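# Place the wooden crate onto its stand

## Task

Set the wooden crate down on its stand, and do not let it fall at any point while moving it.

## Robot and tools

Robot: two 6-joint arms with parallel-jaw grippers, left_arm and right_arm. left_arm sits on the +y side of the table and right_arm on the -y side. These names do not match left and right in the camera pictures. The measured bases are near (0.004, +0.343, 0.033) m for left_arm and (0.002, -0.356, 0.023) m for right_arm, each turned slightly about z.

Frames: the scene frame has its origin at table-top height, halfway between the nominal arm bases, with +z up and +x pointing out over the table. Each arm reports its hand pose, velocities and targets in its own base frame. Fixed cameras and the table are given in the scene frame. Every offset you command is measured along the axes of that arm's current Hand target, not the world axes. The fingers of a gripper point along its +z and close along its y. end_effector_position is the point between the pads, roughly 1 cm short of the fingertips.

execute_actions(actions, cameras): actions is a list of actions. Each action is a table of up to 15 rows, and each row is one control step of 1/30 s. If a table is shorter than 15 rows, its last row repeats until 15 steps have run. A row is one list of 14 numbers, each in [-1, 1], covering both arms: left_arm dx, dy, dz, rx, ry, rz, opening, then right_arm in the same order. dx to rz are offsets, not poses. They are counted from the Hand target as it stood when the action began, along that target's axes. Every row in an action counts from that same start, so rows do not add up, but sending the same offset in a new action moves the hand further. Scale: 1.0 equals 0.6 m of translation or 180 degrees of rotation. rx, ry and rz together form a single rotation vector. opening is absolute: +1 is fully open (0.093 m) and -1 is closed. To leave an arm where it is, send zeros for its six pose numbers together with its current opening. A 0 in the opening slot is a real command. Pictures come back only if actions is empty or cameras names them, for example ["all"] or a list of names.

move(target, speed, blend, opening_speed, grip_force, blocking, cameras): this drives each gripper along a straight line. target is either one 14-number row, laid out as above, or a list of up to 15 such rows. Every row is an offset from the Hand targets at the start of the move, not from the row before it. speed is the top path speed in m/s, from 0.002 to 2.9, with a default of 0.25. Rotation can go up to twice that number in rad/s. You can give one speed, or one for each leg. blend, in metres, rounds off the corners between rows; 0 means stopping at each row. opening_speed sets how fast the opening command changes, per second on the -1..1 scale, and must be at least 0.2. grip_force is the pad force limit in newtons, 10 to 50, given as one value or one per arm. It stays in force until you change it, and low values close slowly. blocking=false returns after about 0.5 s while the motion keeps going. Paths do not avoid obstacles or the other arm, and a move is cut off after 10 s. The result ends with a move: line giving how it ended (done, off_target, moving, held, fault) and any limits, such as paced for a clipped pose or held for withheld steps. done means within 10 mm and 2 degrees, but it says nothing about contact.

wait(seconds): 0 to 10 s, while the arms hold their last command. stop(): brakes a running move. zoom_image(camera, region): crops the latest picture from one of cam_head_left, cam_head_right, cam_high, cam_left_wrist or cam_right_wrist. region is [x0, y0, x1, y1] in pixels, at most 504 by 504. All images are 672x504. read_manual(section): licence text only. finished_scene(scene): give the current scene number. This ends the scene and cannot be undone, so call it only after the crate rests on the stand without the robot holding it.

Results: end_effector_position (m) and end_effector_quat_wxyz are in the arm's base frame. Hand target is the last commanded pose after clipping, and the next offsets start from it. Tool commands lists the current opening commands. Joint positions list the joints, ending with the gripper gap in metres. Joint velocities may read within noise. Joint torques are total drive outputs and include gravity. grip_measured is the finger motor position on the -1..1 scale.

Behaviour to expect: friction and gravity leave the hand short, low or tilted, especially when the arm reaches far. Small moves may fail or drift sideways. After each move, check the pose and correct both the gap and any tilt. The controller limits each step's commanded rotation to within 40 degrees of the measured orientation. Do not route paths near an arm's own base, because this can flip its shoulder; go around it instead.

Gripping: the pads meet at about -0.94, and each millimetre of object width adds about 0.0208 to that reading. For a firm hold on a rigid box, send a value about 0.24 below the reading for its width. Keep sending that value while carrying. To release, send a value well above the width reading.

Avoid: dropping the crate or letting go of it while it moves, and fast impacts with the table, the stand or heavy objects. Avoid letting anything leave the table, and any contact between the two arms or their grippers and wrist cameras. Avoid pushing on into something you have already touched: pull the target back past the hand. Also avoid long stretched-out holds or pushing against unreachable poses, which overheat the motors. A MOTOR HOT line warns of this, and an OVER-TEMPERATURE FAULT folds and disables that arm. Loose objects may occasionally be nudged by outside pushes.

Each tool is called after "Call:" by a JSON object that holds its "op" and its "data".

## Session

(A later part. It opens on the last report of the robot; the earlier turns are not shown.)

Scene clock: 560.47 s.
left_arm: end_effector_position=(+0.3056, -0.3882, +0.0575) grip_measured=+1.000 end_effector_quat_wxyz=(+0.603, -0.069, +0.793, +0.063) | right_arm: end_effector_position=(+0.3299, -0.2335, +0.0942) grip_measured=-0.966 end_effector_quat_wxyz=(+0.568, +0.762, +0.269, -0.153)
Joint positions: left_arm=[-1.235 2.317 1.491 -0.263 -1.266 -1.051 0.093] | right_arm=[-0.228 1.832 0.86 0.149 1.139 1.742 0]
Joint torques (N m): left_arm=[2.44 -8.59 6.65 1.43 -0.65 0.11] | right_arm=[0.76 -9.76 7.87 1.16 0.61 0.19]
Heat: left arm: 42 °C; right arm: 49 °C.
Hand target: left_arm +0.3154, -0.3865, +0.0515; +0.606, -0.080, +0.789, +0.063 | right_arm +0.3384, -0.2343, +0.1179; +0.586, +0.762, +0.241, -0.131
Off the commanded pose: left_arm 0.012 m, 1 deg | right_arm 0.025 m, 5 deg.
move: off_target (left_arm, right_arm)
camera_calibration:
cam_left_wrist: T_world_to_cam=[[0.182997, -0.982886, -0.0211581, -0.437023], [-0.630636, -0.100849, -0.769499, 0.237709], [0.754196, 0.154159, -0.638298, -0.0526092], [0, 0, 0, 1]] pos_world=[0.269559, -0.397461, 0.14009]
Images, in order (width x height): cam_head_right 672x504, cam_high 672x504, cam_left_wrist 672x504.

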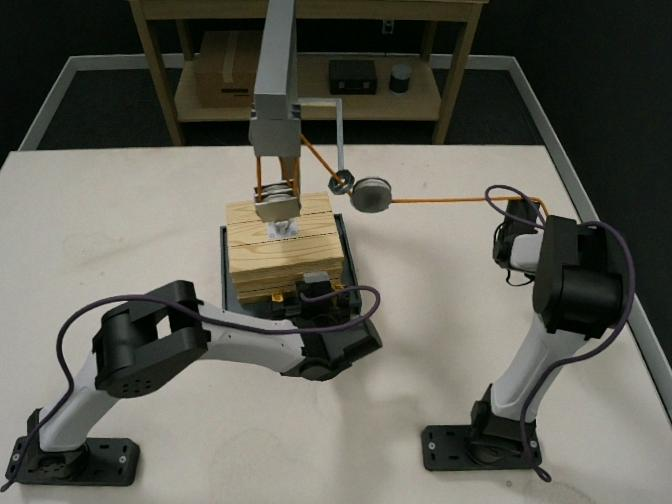

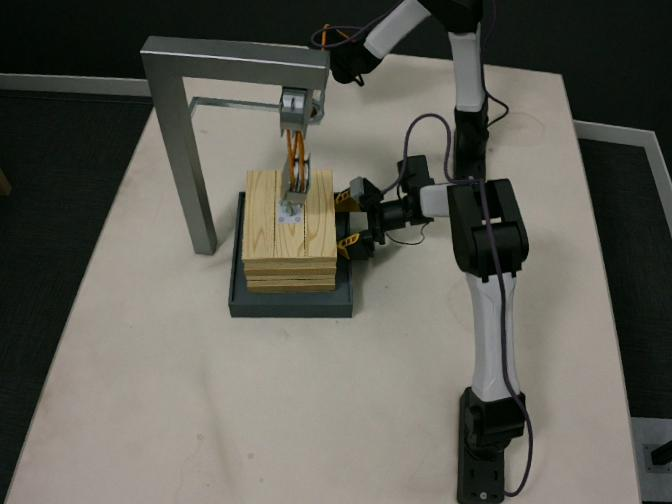

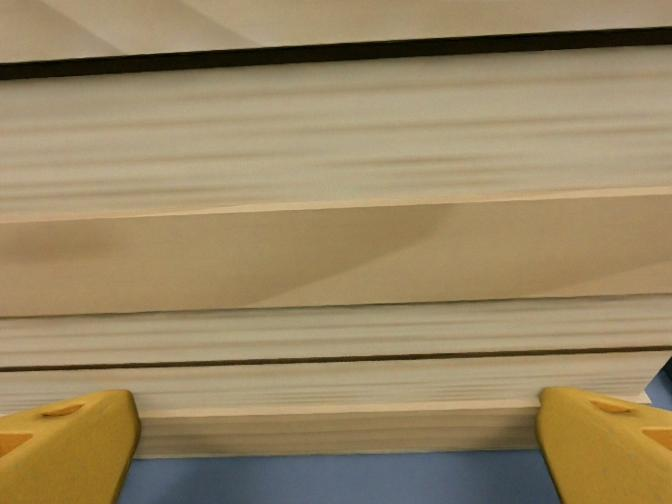

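Call:
{"op": "move", "data": {"target": [-0.02,0,-0.2,0,0,0,1,0.02,-0.006,-0.05,0,0,0,-1], "speed": 0.1, "cameras": ["cam_head_left","cam_head_right","cam_high","cam_left_wrist"]}}

Call:
{"op": "zoom_image", "data": {"camera": "cam_head_right", "region": [180, 170, 360, 340]}}

Call:
{"op": "zoom_image", "data": {"camera": "cam_high", "region": [200, 140, 420, 340]}}

Scene clock: 564.93 s.
left_arm: end_effector_position=(+0.2038, -0.4068, +0.0964) grip_measured=+1.000 end_effector_quat_wxyz=(+0.606, -0.074, +0.790, +0.064) | right_arm: end_effector_position=(+0.3372, -0.2029, +0.1001) grip_measured=-0.966 end_effector_quat_wxyz=(+0.572, +0.763, +0.264, -0.148)
Joint positions: left_arm=[-1.47 2.459 1.934 -1.399 -1.292 -1.925 0.093] | right_arm=[-0.131 1.832 0.926 -0.082 1.2 1.94 0]
Joint torques (N m): left_arm=[0.57 -9.37 7.92 -0.2 -0.62 -0.13] | right_arm=[0.9 -8.69 7.54 0.95 0.74 0.17]
Heat: left arm: 42 °C; right arm: 49 °C.
Hand target: left_arm +0.2049, -0.4094, +0.0940; +0.606, -0.080, +0.789, +0.063 | right_arm +0.3442, -0.2023, +0.1175; +0.586, +0.762, +0.241, -0.131
Off the commanded pose: left_arm 0.004 m, 1 deg | right_arm 0.019 m, 4 deg.
move: off_target (right_arm)
camera_calibration:
cam_left_wrist: T_world_to_cam=[[0.193144, -0.981036, -0.0162287, -0.437629], [-0.622523, -0.109743, -0.774869, 0.196819], [0.758394, 0.159764, -0.631913, 0.0525687], [0, 0, 0, 1]] pos_world=[0.167182, -0.416129, 0.178626]
Images, in order (width x height): cam_head_left 672x504, cam_head_right 672x504, cam_high 672x504, cam_left_wrist 672x504.

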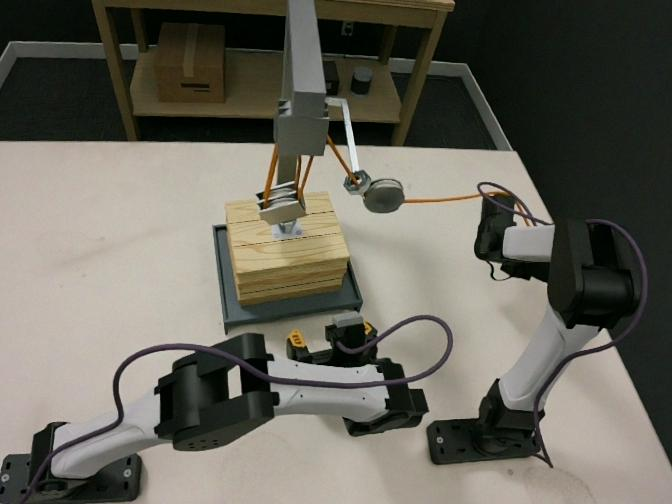

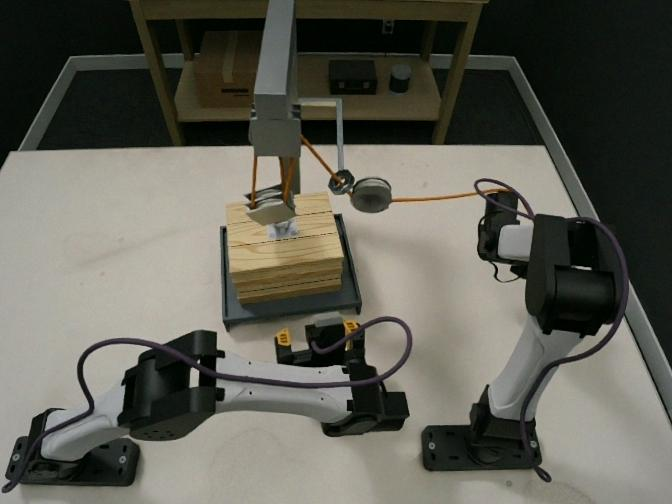

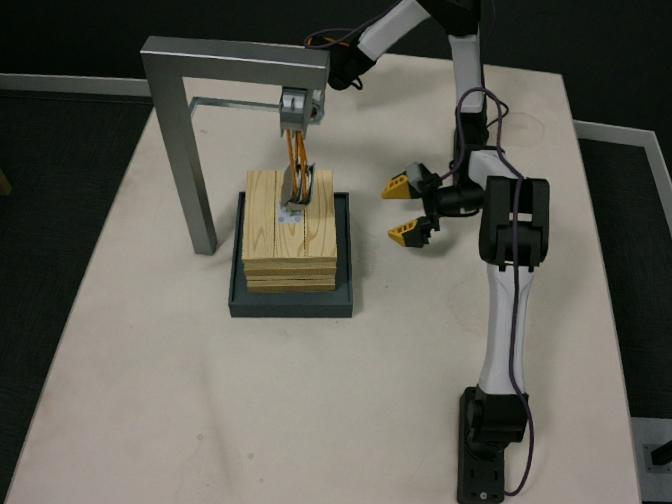

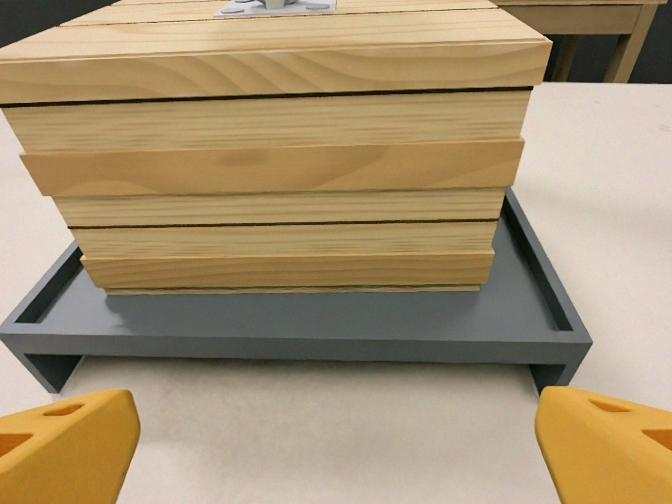

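Scaled by 2.800 from the camera's 672x504 image, which has a finer 960x720 frame.

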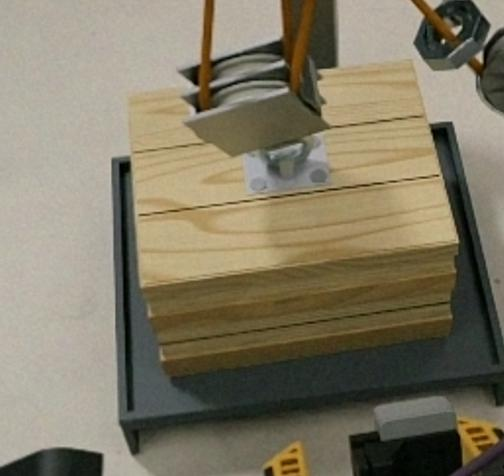

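Scaled by 2.291 from the camera's 672x504 image, which has a finer 960x720 frame.

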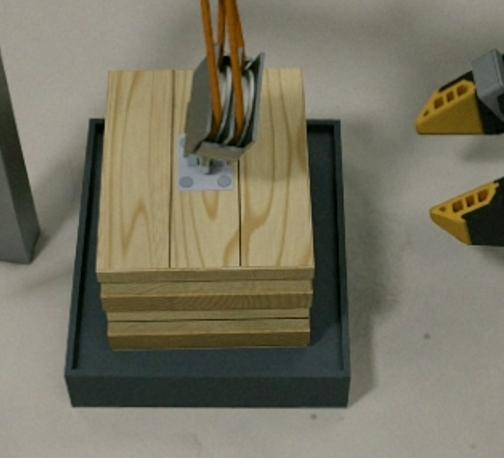

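Call:
{"op": "move", "data": {"target": [0,0,0,0,0,0,1,0,0,0,0,0,0,0.5], "opening_speed": 1.0, "cameras": ["cam_head_left","cam_head_right","cam_high"]}}

Scene clock: 570.50 s.
left_arm: end_effector_position=(+0.2038, -0.4063, +0.0966) grip_measured=+1.000 end_effector_quat_wxyz=(+0.606, -0.074, +0.790, +0.065) | right_arm: end_effector_position=(+0.3371, -0.2029, +0.1001) grip_measured=+0.498 end_effector_quat_wxyz=(+0.572, +0.763, +0.263, -0.148)
Joint positions: left_arm=[-1.47 2.459 1.934 -1.404 -1.292 -1.928 0.093] | right_arm=[-0.131 1.832 0.926 -0.083 1.201 1.941 0.069]
Joint torques (N m): left_arm=[0.7 -9.2 8.01 -0.26 -0.64 -0.12] | right_arm=[0.91 -8.68 7.53 0.95 0.74 0.17]
Heat: left arm: 42 °C; right arm: 48 °C.
Hand target: left_arm +0.2049, -0.4094, +0.0941; +0.606, -0.080, +0.789, +0.063 | right_arm +0.3442, -0.2024, +0.1176; +0.586, +0.762, +0.241, -0.131
Off the commanded pose: left_arm 0.004 m, 1 deg | right_arm 0.019 m, 4 deg.
move: off_target (right_arm)
Images, in order (width x height): cam_head_left 672x504, cam_head_right 672x504, cam_high 672x504.

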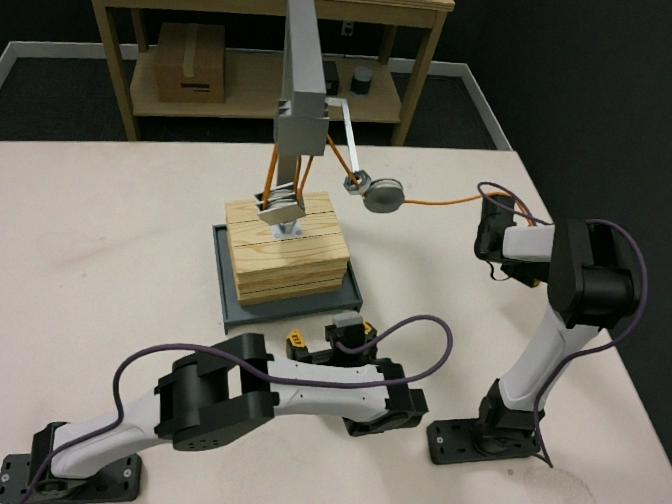

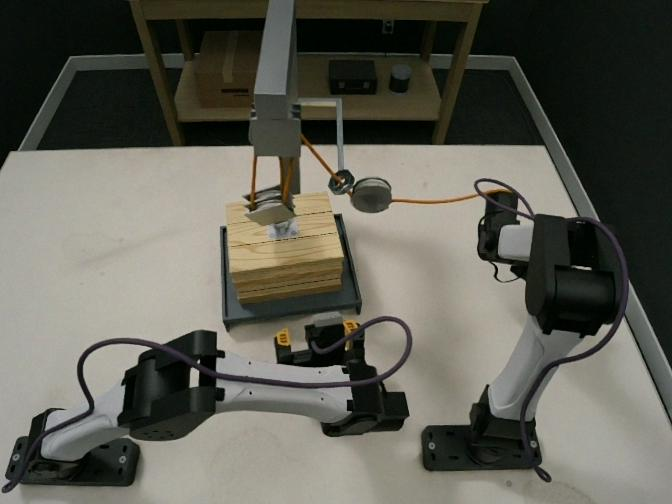

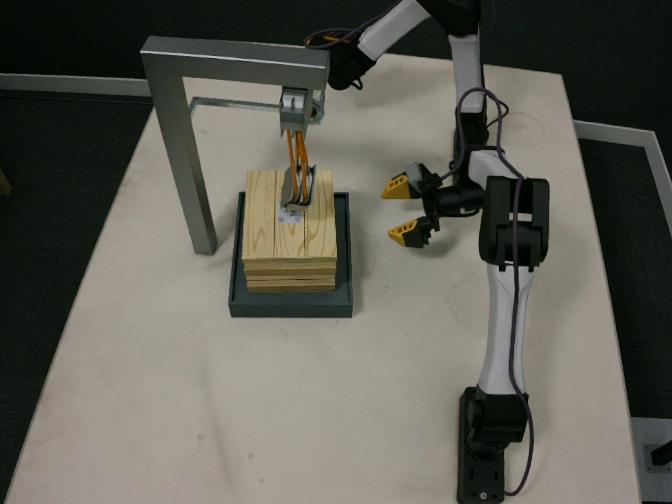

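Call:
{"op": "move", "data": {"target": [0,0,0,0,0,0,1,-0.02,0.02,0.2,0,0,0,0.5], "speed": 0.2, "cameras": ["cam_head_right"]}}

Call:
{"op": "finished_scene", "data": {"scene": 1}}

Scene clock: 573.90 s.
left_arm: end_effector_position=(+0.2038, -0.4063, +0.0966) grip_measured=+1.000 end_effector_quat_wxyz=(+0.606, -0.074, +0.790, +0.065) | right_arm: end_effector_position=(+0.3419, -0.3176, +0.0966) grip_measured=+0.498 end_effector_quat_wxyz=(+0.581, +0.765, +0.242, -0.139)
Joint positions: left_arm=[-1.47 2.459 1.934 -1.404 -1.292 -1.928 0.093] | right_arm=[-0.443 1.961 0.956 0.46 0.987 1.499 0.069]
Joint torques (N m): left_arm=[0.35 -9.26 8.09 -0.22 -0.63 -0.16] | right_arm=[0.03 -6.99 7.46 1.69 0.18 -0.11]
Heat: left arm: 41 °C; right arm: 48 °C.
Hand target: left_arm +0.2049, -0.4094, +0.0941; +0.606, -0.080, +0.789, +0.063 | right_arm +0.3504, -0.3221, +0.0998; +0.586, +0.762, +0.241, -0.131
Off the commanded pose: left_arm 0.004 m, 1 deg | right_arm 0.010 m, 1 deg.
move: done
Images, in order (width x height): cam_head_right 672x504.

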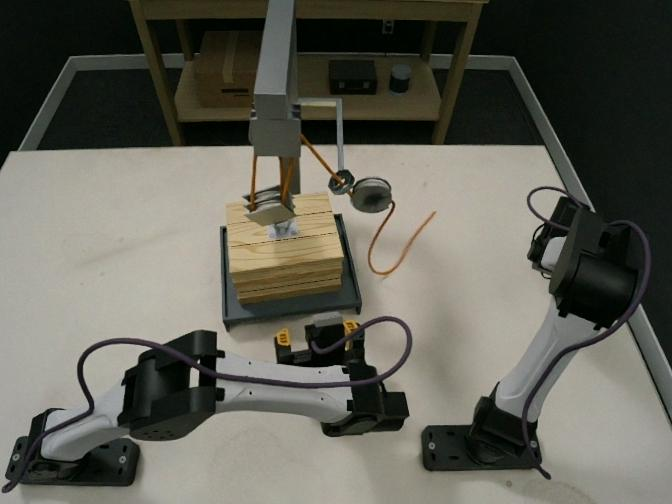

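The scene is finished: the task was done.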